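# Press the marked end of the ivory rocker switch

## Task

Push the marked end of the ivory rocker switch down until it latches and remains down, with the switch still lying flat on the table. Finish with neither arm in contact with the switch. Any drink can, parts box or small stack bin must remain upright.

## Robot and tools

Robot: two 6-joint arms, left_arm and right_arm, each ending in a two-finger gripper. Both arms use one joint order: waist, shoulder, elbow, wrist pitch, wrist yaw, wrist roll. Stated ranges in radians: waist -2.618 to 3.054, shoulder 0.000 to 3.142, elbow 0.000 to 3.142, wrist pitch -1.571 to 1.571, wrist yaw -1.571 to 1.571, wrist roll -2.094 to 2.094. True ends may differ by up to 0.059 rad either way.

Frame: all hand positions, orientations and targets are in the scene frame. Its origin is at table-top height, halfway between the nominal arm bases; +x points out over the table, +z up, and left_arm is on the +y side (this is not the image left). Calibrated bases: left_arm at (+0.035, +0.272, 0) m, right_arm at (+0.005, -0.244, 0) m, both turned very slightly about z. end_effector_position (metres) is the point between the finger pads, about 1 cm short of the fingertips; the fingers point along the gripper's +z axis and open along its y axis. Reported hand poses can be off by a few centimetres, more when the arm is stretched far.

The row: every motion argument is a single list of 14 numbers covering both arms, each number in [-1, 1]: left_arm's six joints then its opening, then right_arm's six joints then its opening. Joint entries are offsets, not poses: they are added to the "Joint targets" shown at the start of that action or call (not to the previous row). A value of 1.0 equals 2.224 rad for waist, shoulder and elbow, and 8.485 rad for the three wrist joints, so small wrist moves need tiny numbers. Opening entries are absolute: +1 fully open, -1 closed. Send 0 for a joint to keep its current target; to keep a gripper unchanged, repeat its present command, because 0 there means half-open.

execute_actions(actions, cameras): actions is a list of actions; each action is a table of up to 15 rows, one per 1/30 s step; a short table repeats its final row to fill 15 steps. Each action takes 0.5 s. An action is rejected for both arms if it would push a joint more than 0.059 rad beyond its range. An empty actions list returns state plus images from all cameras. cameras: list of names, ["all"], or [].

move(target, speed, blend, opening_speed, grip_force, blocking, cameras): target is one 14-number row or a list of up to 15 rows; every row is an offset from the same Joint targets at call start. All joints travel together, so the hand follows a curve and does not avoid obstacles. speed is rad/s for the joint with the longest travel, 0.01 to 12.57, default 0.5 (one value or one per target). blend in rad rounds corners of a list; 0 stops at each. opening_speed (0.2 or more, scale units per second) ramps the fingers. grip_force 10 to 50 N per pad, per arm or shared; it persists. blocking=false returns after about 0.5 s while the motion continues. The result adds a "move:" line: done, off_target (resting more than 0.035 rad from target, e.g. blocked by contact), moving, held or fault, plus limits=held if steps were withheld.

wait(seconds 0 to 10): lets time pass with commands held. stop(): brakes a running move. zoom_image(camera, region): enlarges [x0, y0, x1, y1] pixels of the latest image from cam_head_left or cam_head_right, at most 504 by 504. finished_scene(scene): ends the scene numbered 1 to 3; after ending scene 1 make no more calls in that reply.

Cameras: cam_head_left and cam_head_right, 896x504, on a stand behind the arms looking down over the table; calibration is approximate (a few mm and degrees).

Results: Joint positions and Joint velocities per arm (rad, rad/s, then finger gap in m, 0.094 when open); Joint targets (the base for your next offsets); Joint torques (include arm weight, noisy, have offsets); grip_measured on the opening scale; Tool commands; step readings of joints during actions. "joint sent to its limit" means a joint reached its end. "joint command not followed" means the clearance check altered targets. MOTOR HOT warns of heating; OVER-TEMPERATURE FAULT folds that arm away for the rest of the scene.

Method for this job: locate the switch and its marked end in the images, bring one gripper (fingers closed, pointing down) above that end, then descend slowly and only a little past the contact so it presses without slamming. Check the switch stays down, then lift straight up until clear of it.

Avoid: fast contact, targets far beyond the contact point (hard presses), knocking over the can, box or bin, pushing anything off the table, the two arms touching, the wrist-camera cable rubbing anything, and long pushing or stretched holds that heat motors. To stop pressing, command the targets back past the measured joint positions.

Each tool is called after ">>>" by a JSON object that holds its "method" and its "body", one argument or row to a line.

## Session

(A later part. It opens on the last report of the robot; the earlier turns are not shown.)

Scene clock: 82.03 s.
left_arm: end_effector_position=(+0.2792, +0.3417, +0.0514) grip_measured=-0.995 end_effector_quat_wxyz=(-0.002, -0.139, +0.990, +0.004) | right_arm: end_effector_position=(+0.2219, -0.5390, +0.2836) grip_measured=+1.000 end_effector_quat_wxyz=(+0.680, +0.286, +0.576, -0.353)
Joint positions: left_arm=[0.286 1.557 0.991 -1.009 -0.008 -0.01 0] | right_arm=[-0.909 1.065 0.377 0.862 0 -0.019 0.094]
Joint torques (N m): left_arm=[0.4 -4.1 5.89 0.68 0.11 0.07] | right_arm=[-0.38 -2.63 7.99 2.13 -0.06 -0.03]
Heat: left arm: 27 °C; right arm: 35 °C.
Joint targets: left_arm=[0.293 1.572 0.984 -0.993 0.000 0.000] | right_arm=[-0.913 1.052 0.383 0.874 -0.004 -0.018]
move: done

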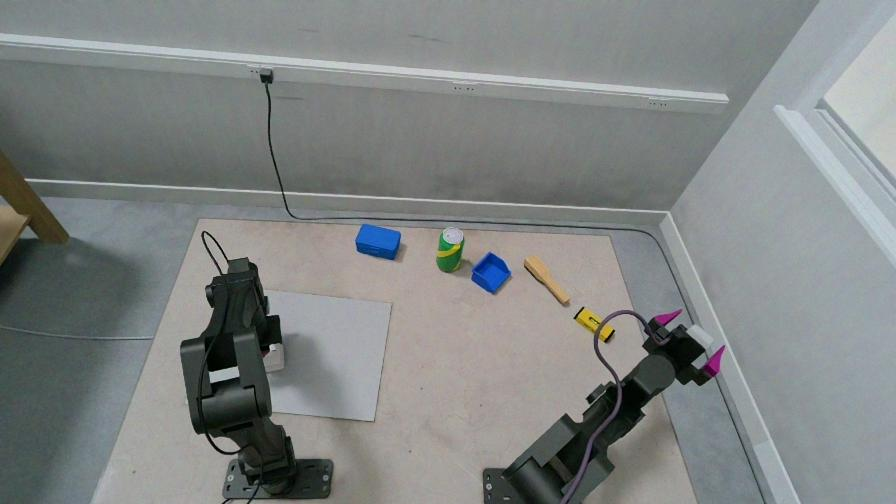

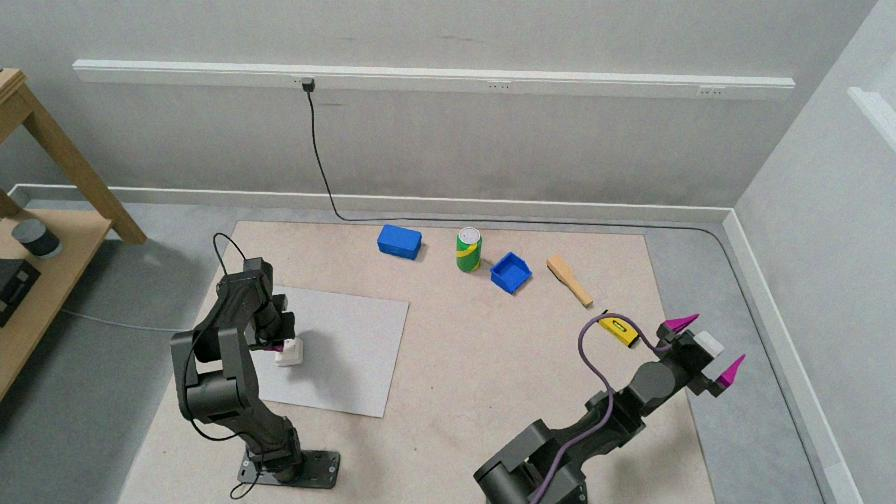

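>>> {"method": "move", "body": {
  "target": [
    [0.0009,-0.0042,0.049,-0.011,0,0,-1,0,0,0,0,0,0,1],
    [0.0009,0.0056,0.0118,-0.00103,0,0,-1,0,0,0,0,0,0,1]
  ],
  "speed": [0.2,0.1],
  "cameras": ["cam_head_left","cam_head_right"]
}}

>>> {"method": "zoom_image", "body": {
  "camera": "cam_head_right",
  "region": [255, 320, 305, 370]
}}

>>> {"method": "zoom_image", "body": {
  "camera": "cam_head_left",
  "region": [245, 325, 295, 375]
}}

Scene clock: 93.60 s.
left_arm: end_effector_position=(+0.2843, +0.3431, +0.0544) grip_measured=-0.995 end_effector_quat_wxyz=(-0.001, -0.139, +0.990, +0.004) | right_arm: end_effector_position=(+0.2219, -0.5390, +0.2836) grip_measured=+1.000 end_effector_quat_wxyz=(+0.680, +0.286, +0.576, -0.353)
Joint positions: left_arm=[0.286 1.57 1.016 -1.018 -0.008 -0.01 0] | right_arm=[-0.909 1.065 0.377 0.862 0 -0.019 0.094]
Joint torques (N m): left_arm=[0.59 -4.34 6.05 0.69 0.09 0.08] | right_arm=[-0.39 -2.65 7.99 2.12 -0.07 -0.03]
Heat: left arm: 27 °C; right arm: 36 °C.
Joint targets: left_arm=[0.295 1.584 1.011 -1.002 0.000 0.000] | right_arm=[-0.913 1.052 0.383 0.874 -0.004 -0.018]
move: done

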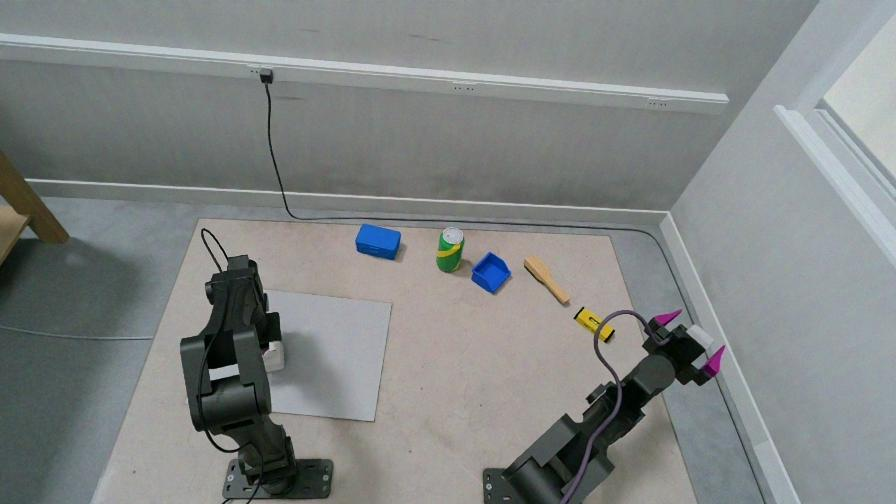

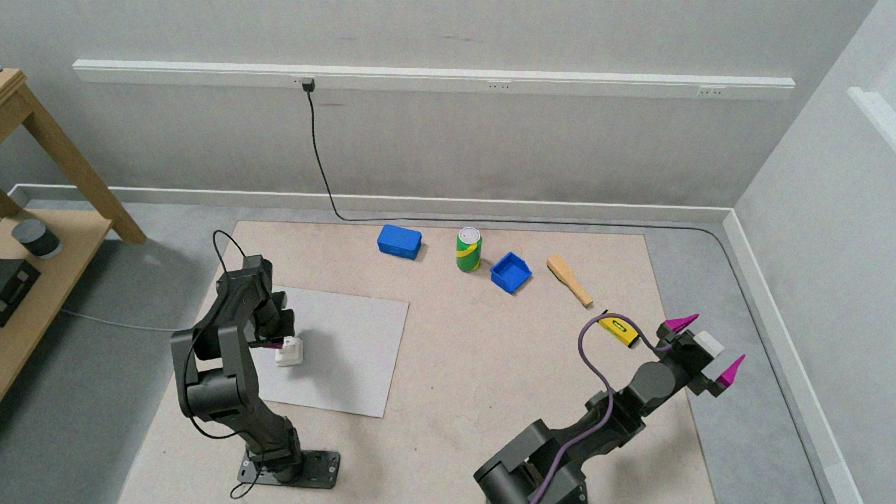

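Scaled by 10.080 from the camera's 896x504 image, which has a finer 1280x720 frame.

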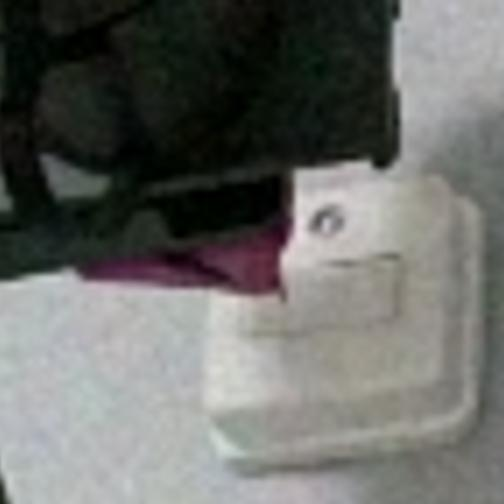

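Scaled by 10.080 from the camera's 896x504 image, which has a finer 1280x720 frame.

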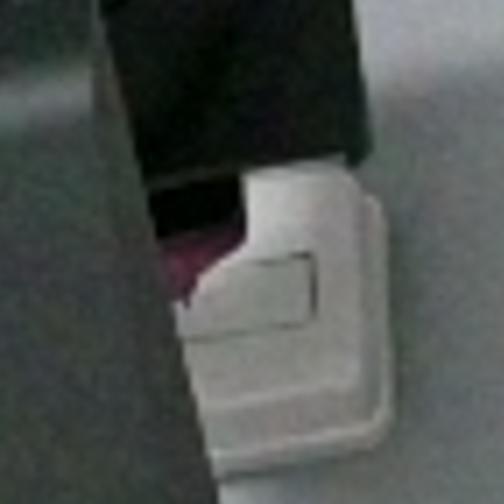

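>>> {"method": "move", "body": {
  "target": [0.0022,0.0018,-0.0038,0.00147,0,0,-1,0,0,0,0,0,0,1],
  "speed": 0.05
}}

>>> {"method": "move", "body": {
  "target": [0,0.0018,-0.0038,0.00147,0,0,-1,0,0,0,0,0,0,1],
  "speed": 0.05,
  "cameras": ["cam_head_left","cam_head_right"]
}}

>>> {"method": "zoom_image", "body": {
  "camera": "cam_head_right",
  "region": [255, 320, 305, 370]
}}

Scene clock: 97.20 s.
left_arm: end_effector_position=(+0.2844, +0.3450, +0.0526) grip_measured=-0.995 end_effector_quat_wxyz=(+0.002, -0.142, +0.990, +0.004) | right_arm: end_effector_position=(+0.2219, -0.5390, +0.2836) grip_measured=+1.000 end_effector_quat_wxyz=(+0.680, +0.286, +0.576, -0.353)
Joint positions: left_arm=[0.293 1.57 1.009 -1.005 -0.008 -0.01 0] | right_arm=[-0.909 1.065 0.377 0.862 0 -0.019 0.094]
Joint torques (N m): left_arm=[0.57 -4.05 5.94 0.66 0.11 0.09] | right_arm=[-0.39 -2.63 7.99 2.13 -0.06 -0.03]
Heat: left arm: 27 °C; right arm: 36 °C.
Joint targets: left_arm=[0.300 1.588 1.002 -0.990 0.000 0.000] | right_arm=[-0.913 1.052 0.383 0.874 -0.004 -0.018]
move: done

Scene clock: 98.03 s.
left_arm: end_effector_position=(+0.2842, +0.3449, +0.0486) grip_measured=-0.995 end_effector_quat_wxyz=(+0.000, -0.142, +0.990, +0.004) | right_arm: end_effector_position=(+0.2219, -0.5390, +0.2836) grip_measured=+1.000 end_effector_quat_wxyz=(+0.680, +0.286, +0.576, -0.353)
Joint positions: left_arm=[0.293 1.577 1 -0.992 -0.008 -0.01 0] | right_arm=[-0.909 1.065 0.377 0.862 0 -0.019 0.094]
Joint torques (N m): left_arm=[0.5 -4.3 5.96 0.67 0.11 0.11] | right_arm=[-0.39 -2.63 7.99 2.13 -0.06 -0.03]
Heat: left arm: 27 °C; right arm: 36 °C.
Joint targets: left_arm=[0.300 1.592 0.994 -0.977 0.000 0.000] | right_arm=[-0.913 1.052 0.383 0.874 -0.004 -0.018]
move: done

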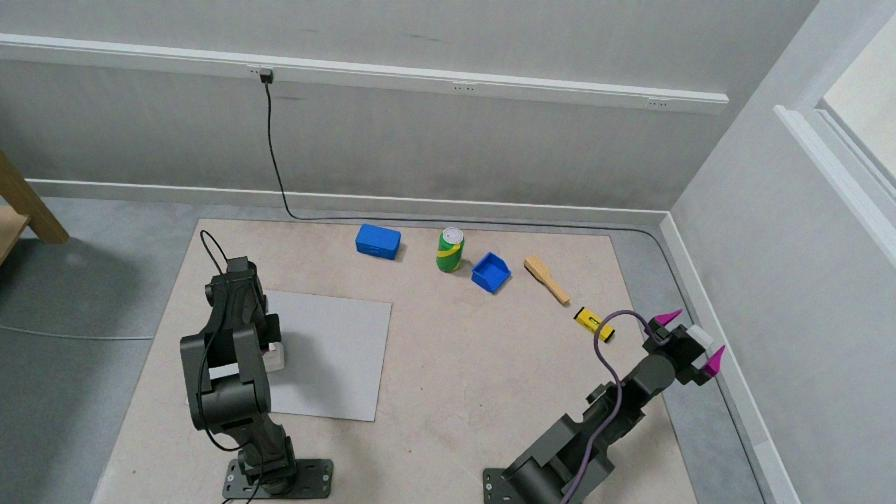

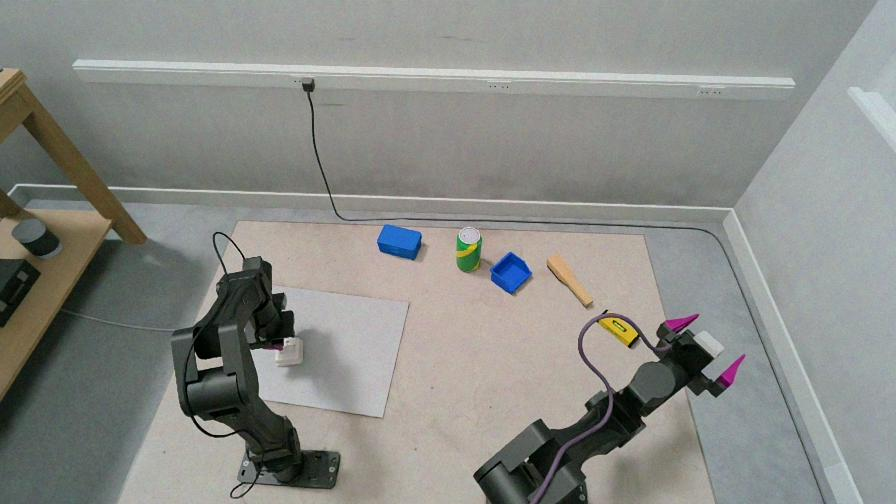

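Scaled by 10.080 from the camera's 896x504 image, which has a finer 1280x720 frame.

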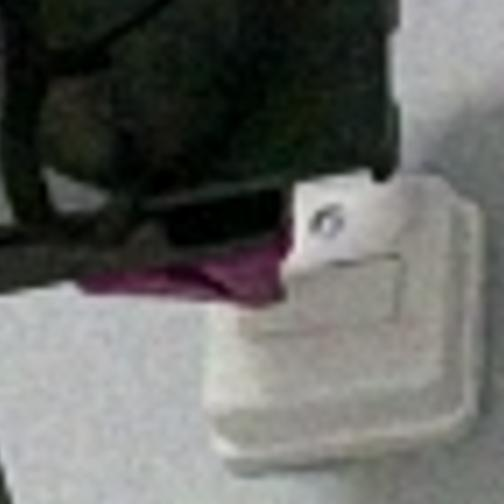

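>>> {"method": "move", "body": {
  "target": [0,0.0018,-0.0038,0.00147,0,0,-1,0,0,0,0,0,0,1],
  "speed": 0.05
}}

>>> {"method": "move", "body": {
  "target": [0,0.0018,-0.0038,0.00147,0,0,-1,0,0,0,0,0,0,1],
  "speed": 0.05,
  "cameras": ["cam_head_left","cam_head_right"]
}}

>>> {"method": "zoom_image", "body": {
  "camera": "cam_head_right",
  "region": [255, 320, 305, 370]
}}

>>> {"method": "zoom_image", "body": {
  "camera": "cam_head_left",
  "region": [245, 325, 295, 375]
}}

Scene clock: 100.57 s.
left_arm: end_effector_position=(+0.2845, +0.3450, +0.0467) grip_measured=-0.995 end_effector_quat_wxyz=(+0.002, -0.142, +0.990, +0.005) | right_arm: end_effector_position=(+0.2219, -0.5390, +0.2836) grip_measured=+1.000 end_effector_quat_wxyz=(+0.680, +0.286, +0.576, -0.353)
Joint positions: left_arm=[0.293 1.577 0.992 -0.98 -0.008 -0.01 0] | right_arm=[-0.909 1.065 0.377 0.862 0 -0.019 0.094]
Joint torques (N m): left_arm=[0.44 -3.97 5.87 0.68 0.11 0.07] | right_arm=[-0.39 -2.65 8.01 2.13 -0.06 -0.02]
Heat: left arm: 27 °C; right arm: 36 °C.
Joint targets: left_arm=[0.300 1.596 0.985 -0.965 0.000 0.000] | right_arm=[-0.913 1.052 0.383 0.874 -0.004 -0.018]
move: done

Scene clock: 101.40 s.
left_arm: end_effector_position=(+0.2842, +0.3449, +0.0428) grip_measured=-0.995 end_effector_quat_wxyz=(+0.000, -0.142, +0.990, +0.004) | right_arm: end_effector_position=(+0.2219, -0.5390, +0.2836) grip_measured=+1.000 end_effector_quat_wxyz=(+0.680, +0.286, +0.576, -0.353)
Joint positions: left_arm=[0.293 1.585 0.983 -0.968 -0.008 -0.01 0] | right_arm=[-0.909 1.065 0.377 0.862 0 -0.019 0.094]
Joint torques (N m): left_arm=[0.55 -4.25 5.82 0.71 0.1 0.08] | right_arm=[-0.39 -2.65 7.99 2.13 -0.06 -0.02]
Heat: left arm: 27 °C; right arm: 36 °C.
Joint targets: left_arm=[0.300 1.600 0.977 -0.952 0.000 0.000] | right_arm=[-0.913 1.052 0.383 0.874 -0.004 -0.018]
move: done

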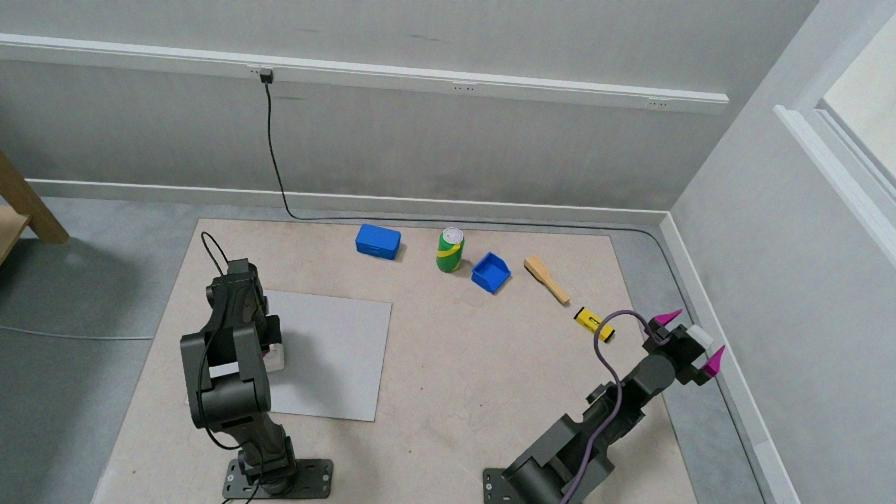

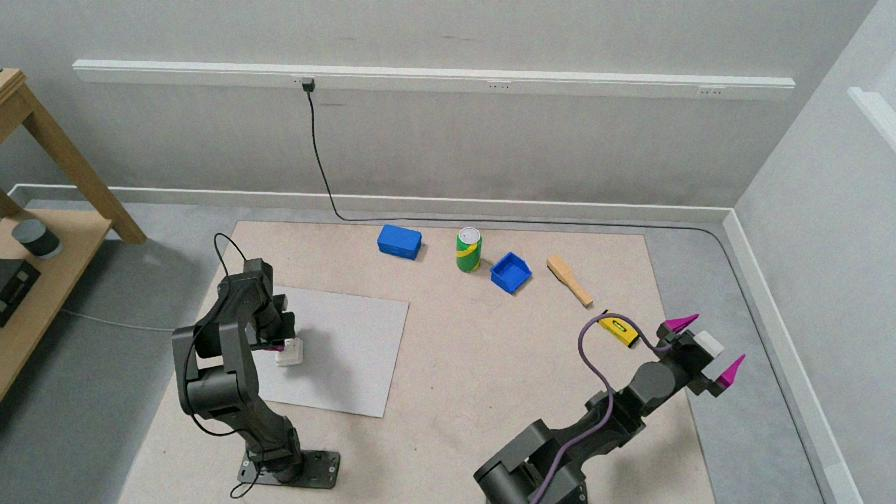

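Scaled by 10.080 from the camera's 896x504 image, which has a finer 1280x720 frame.

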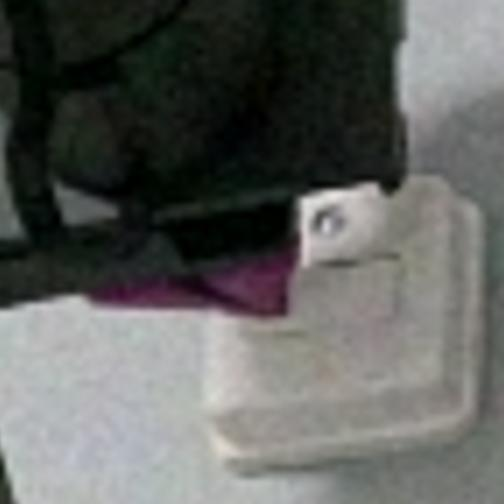

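Scaled by 10.080 from the camera's 896x504 image, which has a finer 1280x720 frame.

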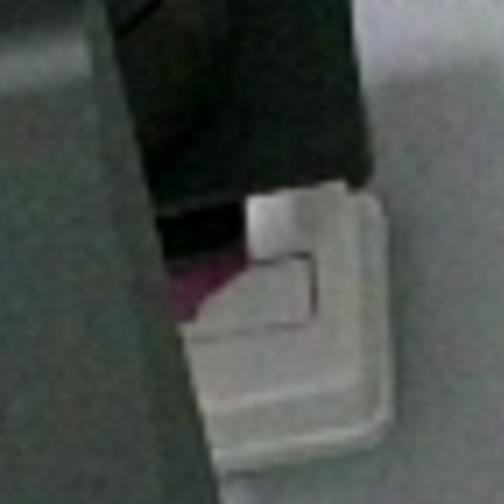

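>>> {"method": "move", "body": {
  "target": [0,0.0045,0,0.00118,0,0,-1,0,0,0,0,0,0,1],
  "speed": 0.05
}}

>>> {"method": "move", "body": {
  "target": [0,0.0018,-0.0038,0.00147,0,0,-1,0,0,0,0,0,0,1],
  "speed": 0.05,
  "cameras": ["cam_head_left","cam_head_right"]
}}

>>> {"method": "zoom_image", "body": {
  "camera": "cam_head_right",
  "region": [255, 320, 305, 370]
}}

>>> {"method": "zoom_image", "body": {
  "camera": "cam_head_left",
  "region": [245, 325, 295, 375]
}}

Scene clock: 139.07 s.
left_arm: end_effector_position=(+0.2850, +0.3452, +0.0421) grip_measured=-0.995 end_effector_quat_wxyz=(+0.001, -0.142, +0.990, +0.004) | right_arm: end_effector_position=(+0.2219, -0.5390, +0.2836) grip_measured=+1.000 end_effector_quat_wxyz=(+0.680, +0.286, +0.576, -0.353)
Joint positions: left_arm=[0.293 1.588 0.983 -0.963 -0.008 -0.01 0] | right_arm=[-0.909 1.065 0.377 0.862 0 -0.019 0.094]
Joint torques (N m): left_arm=[0.54 -3.75 5.85 0.75 0.08 0.08] | right_arm=[-0.39 -2.63 7.99 2.13 -0.06 -0.02]
Heat: left arm: 28 °C; right arm: 37 °C.
Joint targets: left_arm=[0.300 1.610 0.977 -0.942 0.000 0.000] | right_arm=[-0.913 1.052 0.383 0.874 -0.004 -0.018]
move: done

Scene clock: 139.77 s.
left_arm: end_effector_position=(+0.2852, +0.3452, +0.0421) grip_measured=-0.995 end_effector_quat_wxyz=(+0.001, -0.142, +0.990, +0.004) | right_arm: end_effector_position=(+0.2219, -0.5390, +0.2836) grip_measured=+1.000 end_effector_quat_wxyz=(+0.680, +0.286, +0.576, -0.353)
Joint positions: left_arm=[0.293 1.588 0.983 -0.962 -0.008 -0.01 0] | right_arm=[-0.909 1.065 0.377 0.862 0 -0.019 0.094]
Joint torques (N m): left_arm=[0.5 -3.48 5.01 0.86 0.08 0.04] | right_arm=[-0.39 -2.63 7.99 2.12 -0.07 -0.02]
Heat: left arm: 28 °C; right arm: 37 °C.
Joint targets: left_arm=[0.300 1.614 0.968 -0.930 0.000 0.000] | right_arm=[-0.913 1.052 0.383 0.874 -0.004 -0.018]
move: done

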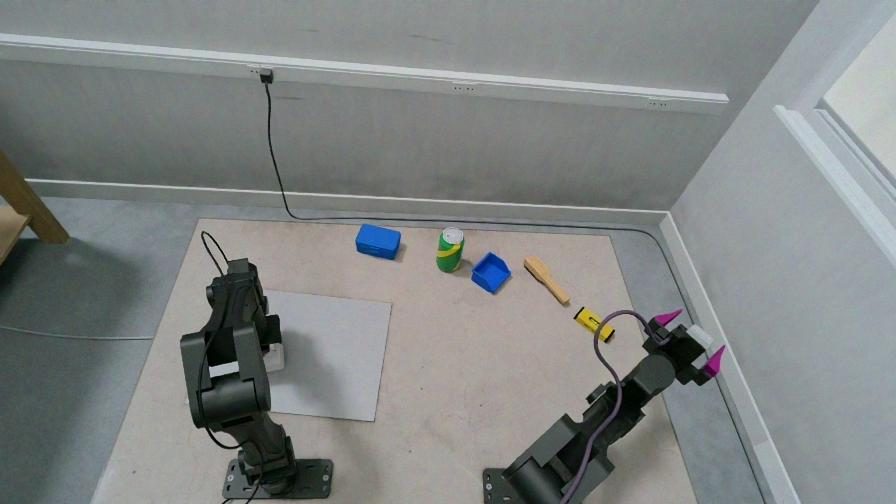

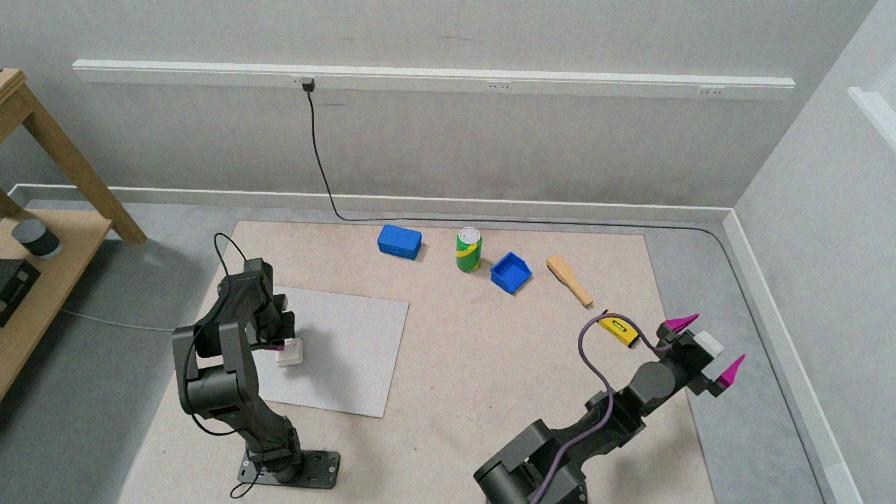

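Scaled by 10.080 from the camera's 896x504 image, which has a finer 1280x720 frame.

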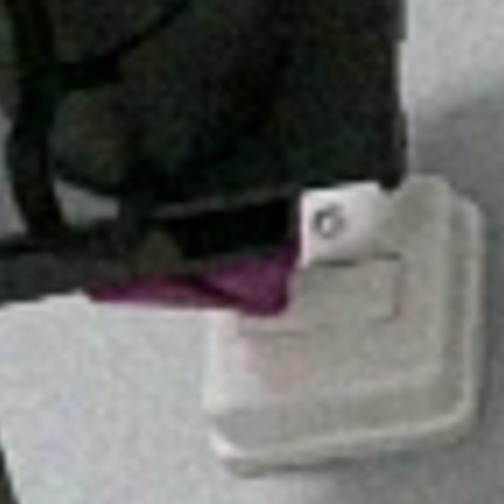

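Scaled by 10.080 from the camera's 896x504 image, which has a finer 1280x720 frame.

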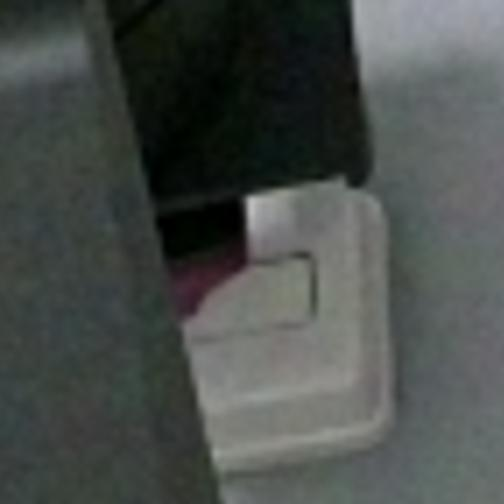

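>>> {"method": "move", "body": {
  "target": [0,0.0018,-0.0038,0.00147,0,0,-1,0,0,0,0,0,0,1],
  "speed": 0.05
}}

>>> {"method": "move", "body": {
  "target": [0,0.0018,-0.0038,0.00147,0,0,-1,0,0,0,0,0,0,1],
  "speed": 0.05,
  "cameras": ["cam_head_left","cam_head_right"]
}}

>>> {"method": "zoom_image", "body": {
  "camera": "cam_head_right",
  "region": [255, 320, 305, 370]
}}

>>> {"method": "zoom_image", "body": {
  "camera": "cam_head_left",
  "region": [245, 325, 295, 375]
}}

Scene clock: 142.23 s.
left_arm: end_effector_position=(+0.2857, +0.3454, +0.0368) grip_measured=-0.995 end_effector_quat_wxyz=(+0.001, -0.142, +0.990, +0.004) | right_arm: end_effector_position=(+0.2219, -0.5390, +0.2836) grip_measured=+1.000 end_effector_quat_wxyz=(+0.680, +0.286, +0.576, -0.353)
Joint positions: left_arm=[0.293 1.598 0.971 -0.941 -0.008 -0.01 0] | right_arm=[-0.909 1.065 0.377 0.862 0 -0.019 0.094]
Joint torques (N m): left_arm=[0.5 -4.12 5.39 0.79 0.11 0.08] | right_arm=[-0.39 -2.65 7.99 2.12 -0.06 -0.02]
Heat: left arm: 28 °C; right arm: 37 °C.
Joint targets: left_arm=[0.300 1.618 0.960 -0.917 0.000 0.000] | right_arm=[-0.913 1.052 0.383 0.874 -0.004 -0.018]
move: done

Scene clock: 142.93 s.
left_arm: end_effector_position=(+0.2859, +0.3454, +0.0368) grip_measured=-0.995 end_effector_quat_wxyz=(+0.001, -0.142, +0.990, +0.004) | right_arm: end_effector_position=(+0.2219, -0.5390, +0.2836) grip_measured=+1.000 end_effector_quat_wxyz=(+0.680, +0.286, +0.576, -0.353)
Joint positions: left_arm=[0.293 1.598 0.971 -0.94 -0.008 -0.01 0] | right_arm=[-0.909 1.065 0.377 0.862 0 -0.019 0.094]
Joint torques (N m): left_arm=[0.5 -3.7 4.45 0.9 0.12 0.08] | right_arm=[-0.39 -2.63 7.99 2.13 -0.06 -0.02]
Heat: left arm: 28 °C; right arm: 37 °C.
Joint targets: left_arm=[0.300 1.622 0.951 -0.905 0.000 0.000] | right_arm=[-0.913 1.052 0.383 0.874 -0.004 -0.018]
move: off_target (left_arm); left_arm: the wrist pitch is farthest, 0.036 rad from its target

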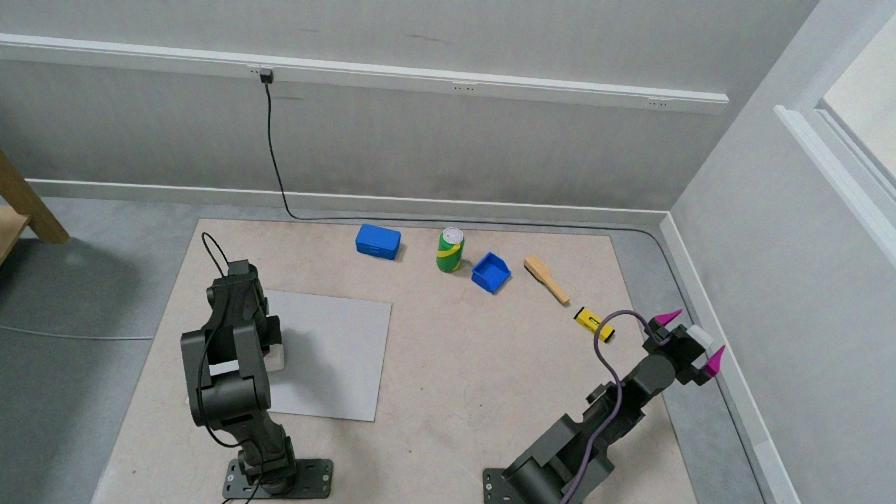

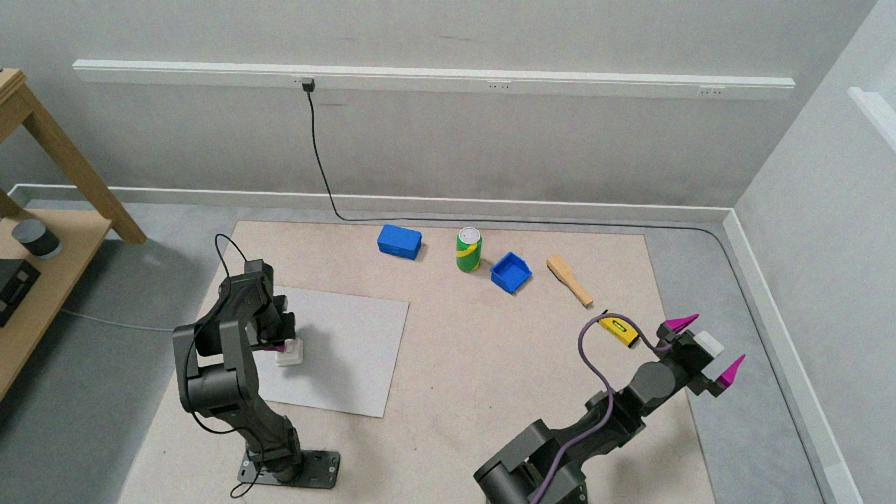

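Scaled by 10.080 from the camera's 896x504 image, which has a finer 1280x720 frame.

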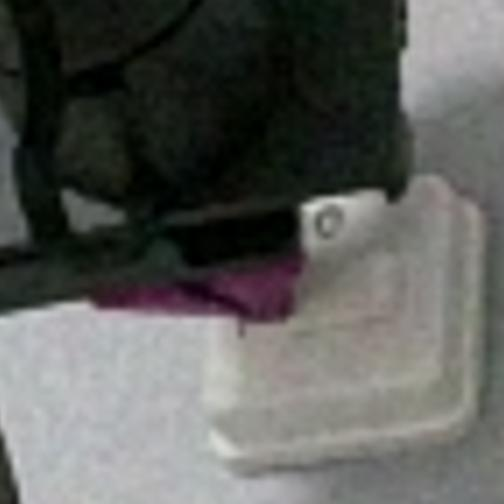

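Scaled by 10.080 from the camera's 896x504 image, which has a finer 1280x720 frame.

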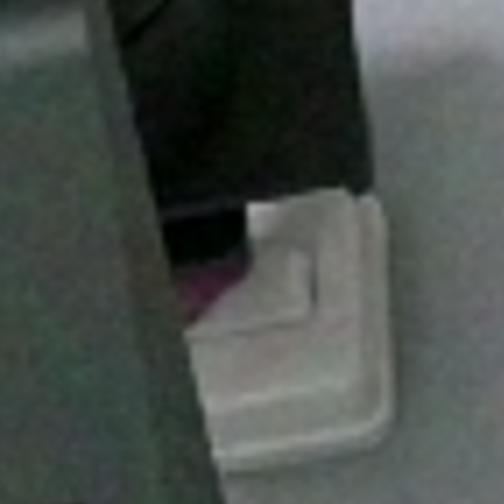

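>>> {"method": "move", "body": {
  "target": [0,-0.0319,0.0679,-0.0231,0,0,-1,0,0,0,0,0,0,1],
  "speed": 0.15
}}

>>> {"method": "move", "body": {
  "target": [0.15,-0.1,0.05,0,0,0,-1,0,0,0,0,0,0,1],
  "speed": 0.5,
  "cameras": ["cam_head_left","cam_head_right"]
}}

>>> {"method": "zoom_image", "body": {
  "camera": "cam_head_right",
  "region": [255, 320, 305, 370]
}}

>>> {"method": "zoom_image", "body": {
  "camera": "cam_head_left",
  "region": [245, 325, 295, 375]
}}

Scene clock: 147.77 s.
left_arm: end_effector_position=(+0.2843, +0.3450, +0.0659) grip_measured=-0.995 end_effector_quat_wxyz=(-0.014, -0.142, +0.990, +0.002) | right_arm: end_effector_position=(+0.2219, -0.5390, +0.2836) grip_measured=+1.000 end_effector_quat_wxyz=(+0.680, +0.286, +0.576, -0.353)
Joint positions: left_arm=[0.293 1.584 1.078 -1.092 -0.008 -0.01 0] | right_arm=[-0.909 1.065 0.377 0.862 0 -0.019 0.094]
Joint torques (N m): left_arm=[0.43 -8.39 8.91 0.4 0.12 0.1] | right_arm=[-0.39 -2.63 7.99 2.13 -0.07 -0.02]
Heat: left arm: 28 °C; right arm: 37 °C.
Joint targets: left_arm=[0.300 1.551 1.103 -1.101 0.000 0.000] | right_arm=[-0.913 1.052 0.383 0.874 -0.004 -0.018]
move: done

Scene clock: 148.87 s.
left_arm: end_effector_position=(+0.2723, +0.4409, +0.1588) grip_measured=-0.995 end_effector_quat_wxyz=(+0.150, -0.302, +0.940, +0.049) | right_arm: end_effector_position=(+0.2219, -0.5390, +0.2836) grip_measured=+1.000 end_effector_quat_wxyz=(+0.680, +0.286, +0.576, -0.353)
Joint positions: left_arm=[0.63 1.349 1.191 -1.095 -0.005 -0.009 0] | right_arm=[-0.909 1.065 0.377 0.862 0 -0.019 0.094]
Joint torques (N m): left_arm=[0.25 -5.75 9.5 1.09 0.03 0.04] | right_arm=[-0.39 -2.63 7.99 2.13 -0.06 -0.03]
Heat: left arm: 28 °C; right arm: 37 °C.
Joint targets: left_arm=[0.633 1.329 1.214 -1.101 0.000 0.000] | right_arm=[-0.913 1.052 0.383 0.874 -0.004 -0.018]
move: done

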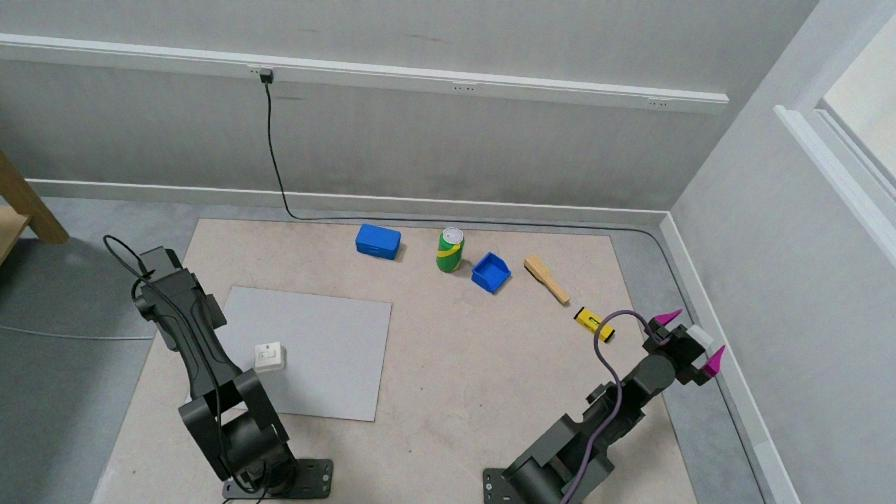

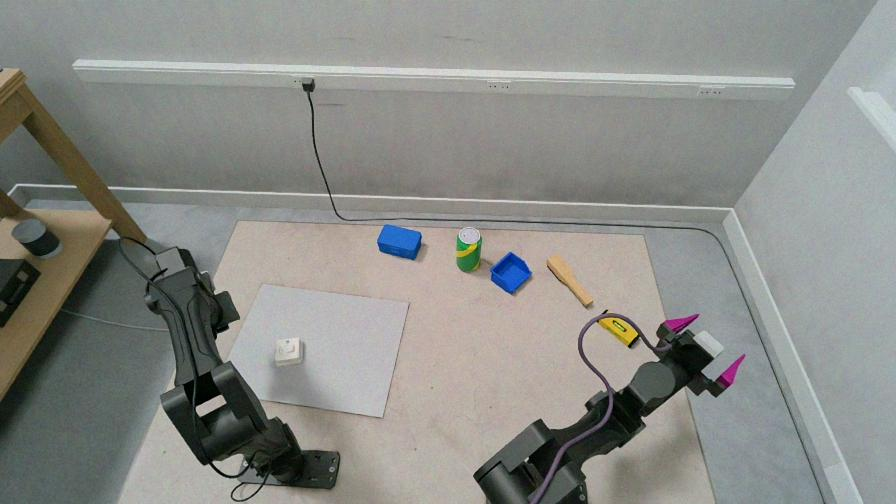

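Scaled by 10.080 from the camera's 896x504 image, which has a finer 1280x720 frame.

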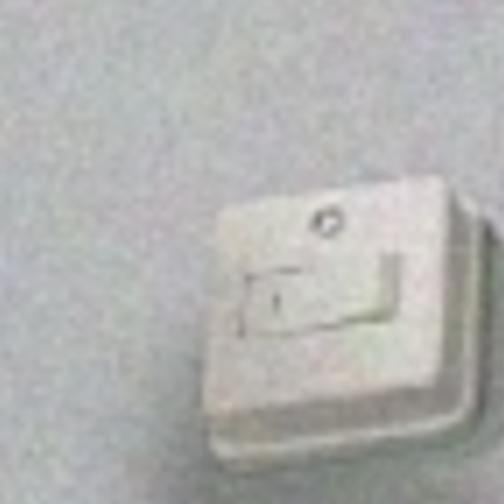

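Scaled by 10.080 from the camera's 896x504 image, which has a finer 1280x720 frame.

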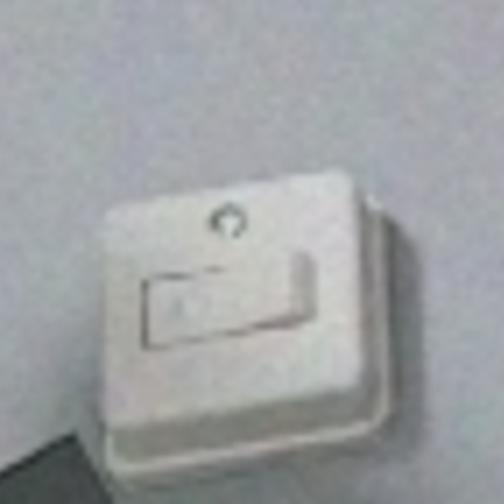

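>>> {"method": "move", "body": {
  "target": [-0.4087,0.2361,0.1407,-0.01682,0,0,-1,0.4555,0.25,0.3853,-0.2447,0.0005,0.0021,-1],
  "speed": 0.6,
  "opening_speed": 1.0,
  "cameras": ["cam_head_left","cam_head_right"]
}}

Scene clock: 160.43 s.
left_arm: end_effector_position=(+0.3605, +0.1759, +0.0986) grip_measured=-0.995 end_effector_quat_wxyz=(+0.000, +0.141, +0.990, +0.002) | right_arm: end_effector_position=(+0.2763, -0.2243, +0.0949) grip_measured=-0.996 end_effector_quat_wxyz=(-0.005, -0.038, +0.999, +0.000)
Joint positions: left_arm=[-0.274 1.835 1.498 -1.235 -0.005 -0.009 0] | right_arm=[0.099 1.592 1.204 -1.193 0 -0.007 0]
Joint torques (N m): left_arm=[-0.17 -6.49 9.61 0.46 0.07 0.09] | right_arm=[0.13 -4.18 9.54 0.23 0 0.04]
Heat: left arm: 29 °C; right arm: 37 °C.
Joint targets: left_arm=[-0.276 1.854 1.527 -1.243 0.000 0.000] | right_arm=[0.100 1.608 1.240 -1.203 0.000 -0.001]
move: off_target (right_arm); right_arm: the elbow is farthest, 0.036 rad from its target

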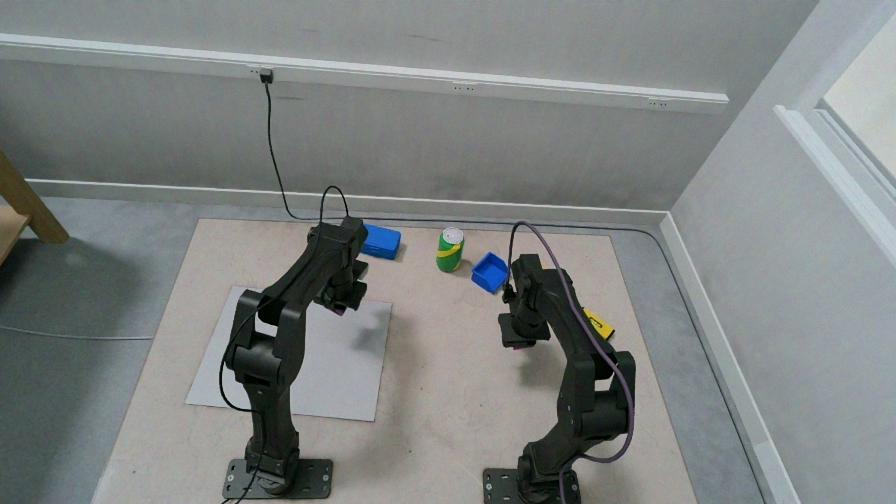

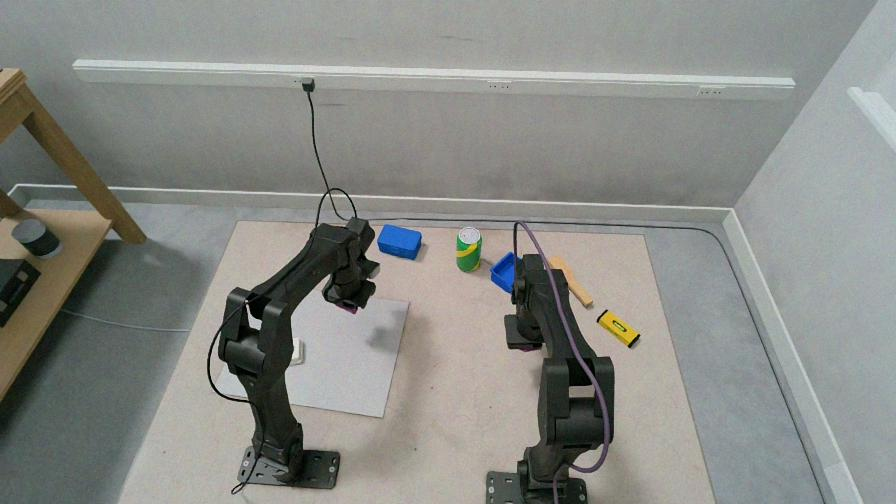

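>>> {"method": "zoom_image", "body": {
  "camera": "cam_head_left",
  "region": [310, 280, 370, 340]
}}

>>> {"method": "zoom_image", "body": {
  "camera": "cam_head_right",
  "region": [320, 280, 380, 340]
}}

>>> {"method": "zoom_image", "body": {
  "camera": "cam_head_left",
  "region": [490, 310, 550, 370]
}}

>>> {"method": "zoom_image", "body": {
  "camera": "cam_head_right",
  "region": [490, 310, 550, 370]
}}

Scaled by 8.400 from the camera's 896x504 image, which has a finer 1280x720 frame.

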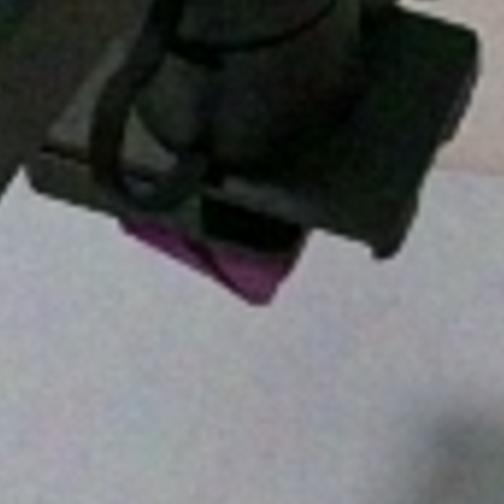

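Scaled by 8.400 from the camera's 896x504 image, which has a finer 1280x720 frame.

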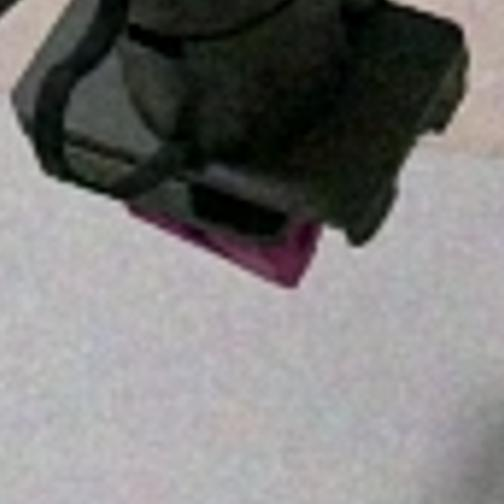

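Scaled by 8.400 from the camera's 896x504 image, which has a finer 1280x720 frame.

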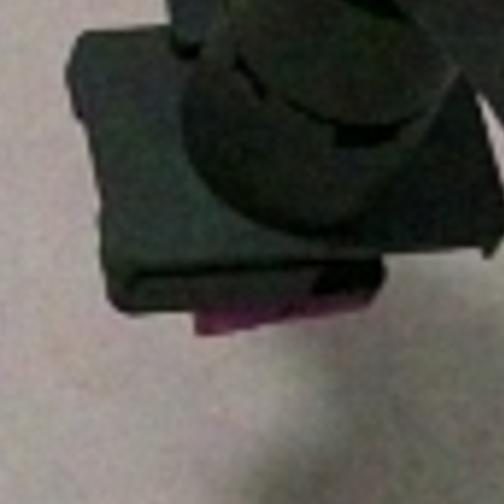

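Scaled by 8.400 from the camera's 896x504 image, which has a finer 1280x720 frame.

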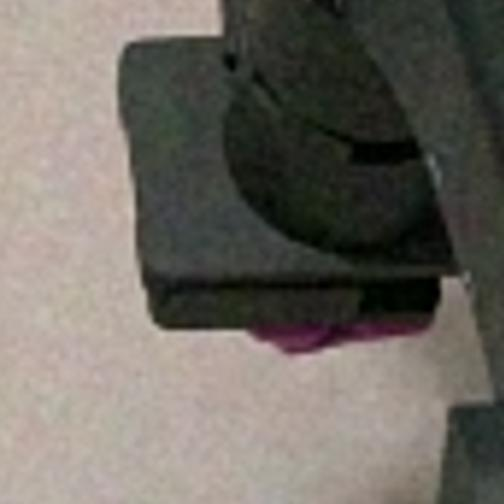

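>>> {"method": "move", "body": {
  "target": [0.2221,0.0859,0.119,-0.00878,0,0,-1,0.0737,0.2223,0.287,-0.01694,0,0,-1],
  "speed": 0.5,
  "cameras": ["cam_head_left","cam_head_right"]
}}

>>> {"method": "zoom_image", "body": {
  "camera": "cam_head_left",
  "region": [250, 250, 310, 310]
}}

>>> {"method": "zoom_image", "body": {
  "camera": "cam_head_right",
  "region": [270, 250, 330, 310]
}}

>>> {"method": "zoom_image", "body": {
  "camera": "cam_head_left",
  "region": [450, 260, 510, 320]
}}

>>> {"method": "zoom_image", "body": {
  "camera": "cam_head_right",
  "region": [460, 260, 520, 320]
}}

Scene clock: 172.10 s.
left_arm: end_effector_position=(+0.4143, +0.3521, +0.1014) grip_measured=-0.995 end_effector_quat_wxyz=(+0.002, -0.107, +0.994, +0.002) | right_arm: end_effector_position=(+0.3933, -0.1506, +0.0990) grip_measured=-0.996 end_effector_quat_wxyz=(-0.002, -0.120, +0.993, +0.000)
Joint positions: left_arm=[0.222 2.021 1.763 -1.309 -0.004 -0.009 0] | right_arm=[0.263 2.08 1.841 -1.336 0 -0.007 0]
Joint torques (N m): left_arm=[-0.35 -7.72 9.48 0.46 0.05 0.05] | right_arm=[0.09 -7.84 9.7 0.28 -0.01 0.04]
Heat: left arm: 29 °C; right arm: 35 °C.
Joint targets: left_arm=[0.218 2.045 1.791 -1.318 0.000 0.000] | right_arm=[0.264 2.102 1.879 -1.347 0.000 -0.001]
move: off_target (right_arm); right_arm: the elbow is farthest, 0.037 rad from its target

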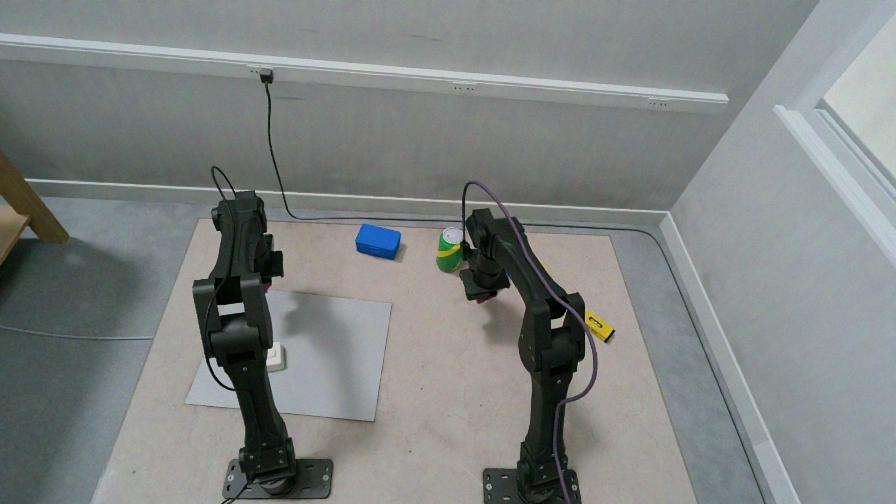

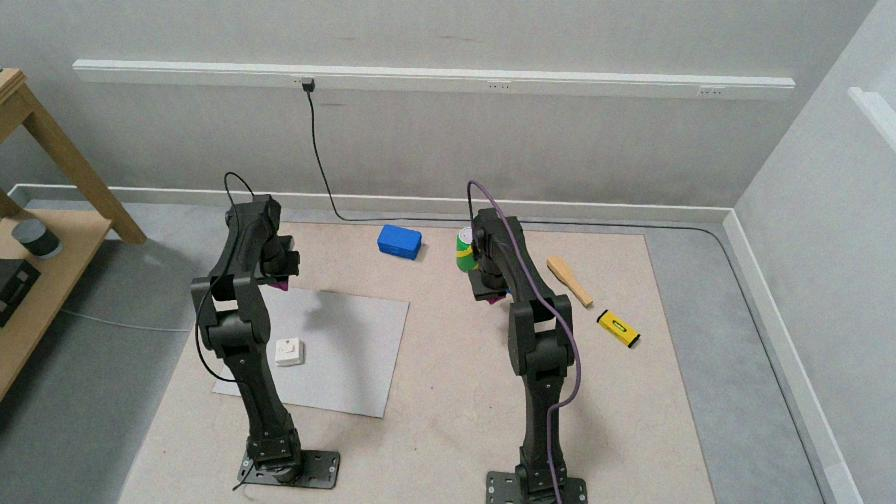

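Scaled by 8.400 from the camera's 896x504 image, which has a finer 1280x720 frame.

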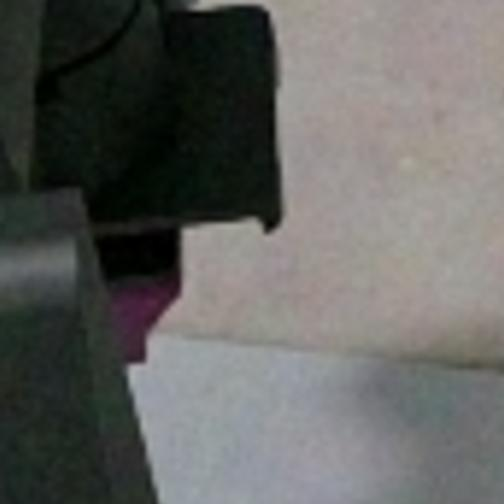

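Scaled by 8.400 from the camera's 896x504 image, which has a finer 1280x720 frame.

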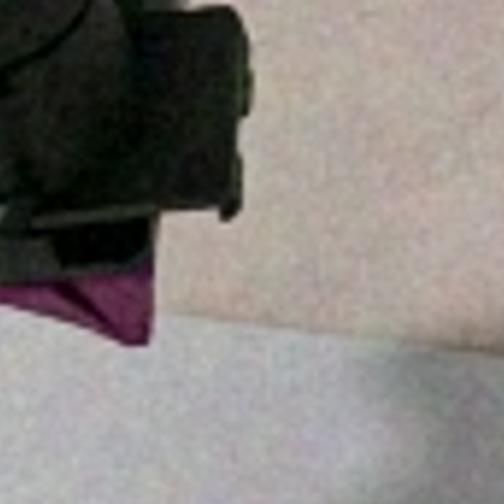

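Scaled by 8.400 from the camera's 896x504 image, which has a finer 1280x720 frame.

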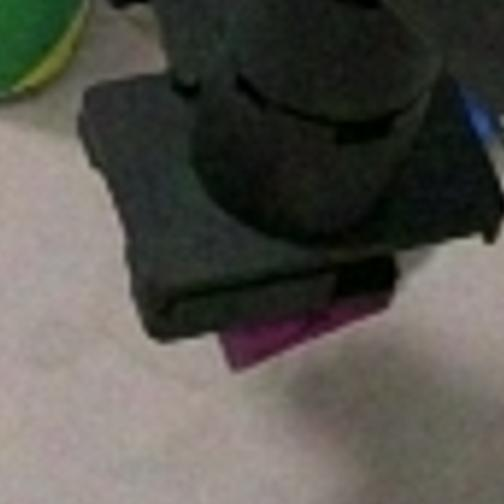

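Scaled by 8.400 from the camera's 896x504 image, which has a finer 1280x720 frame.

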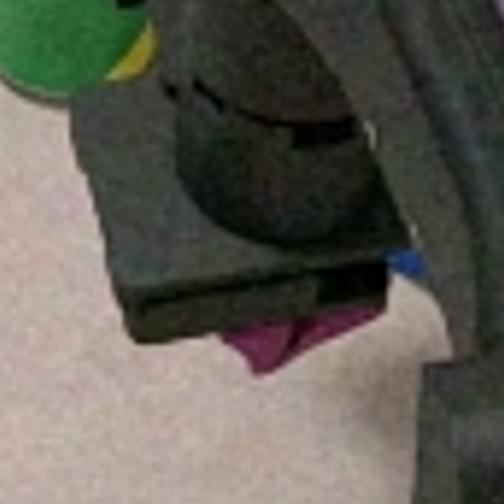

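>>> {"method": "finished_scene", "body": {
  "scene": 1
}}

The scene is finished: the task was done.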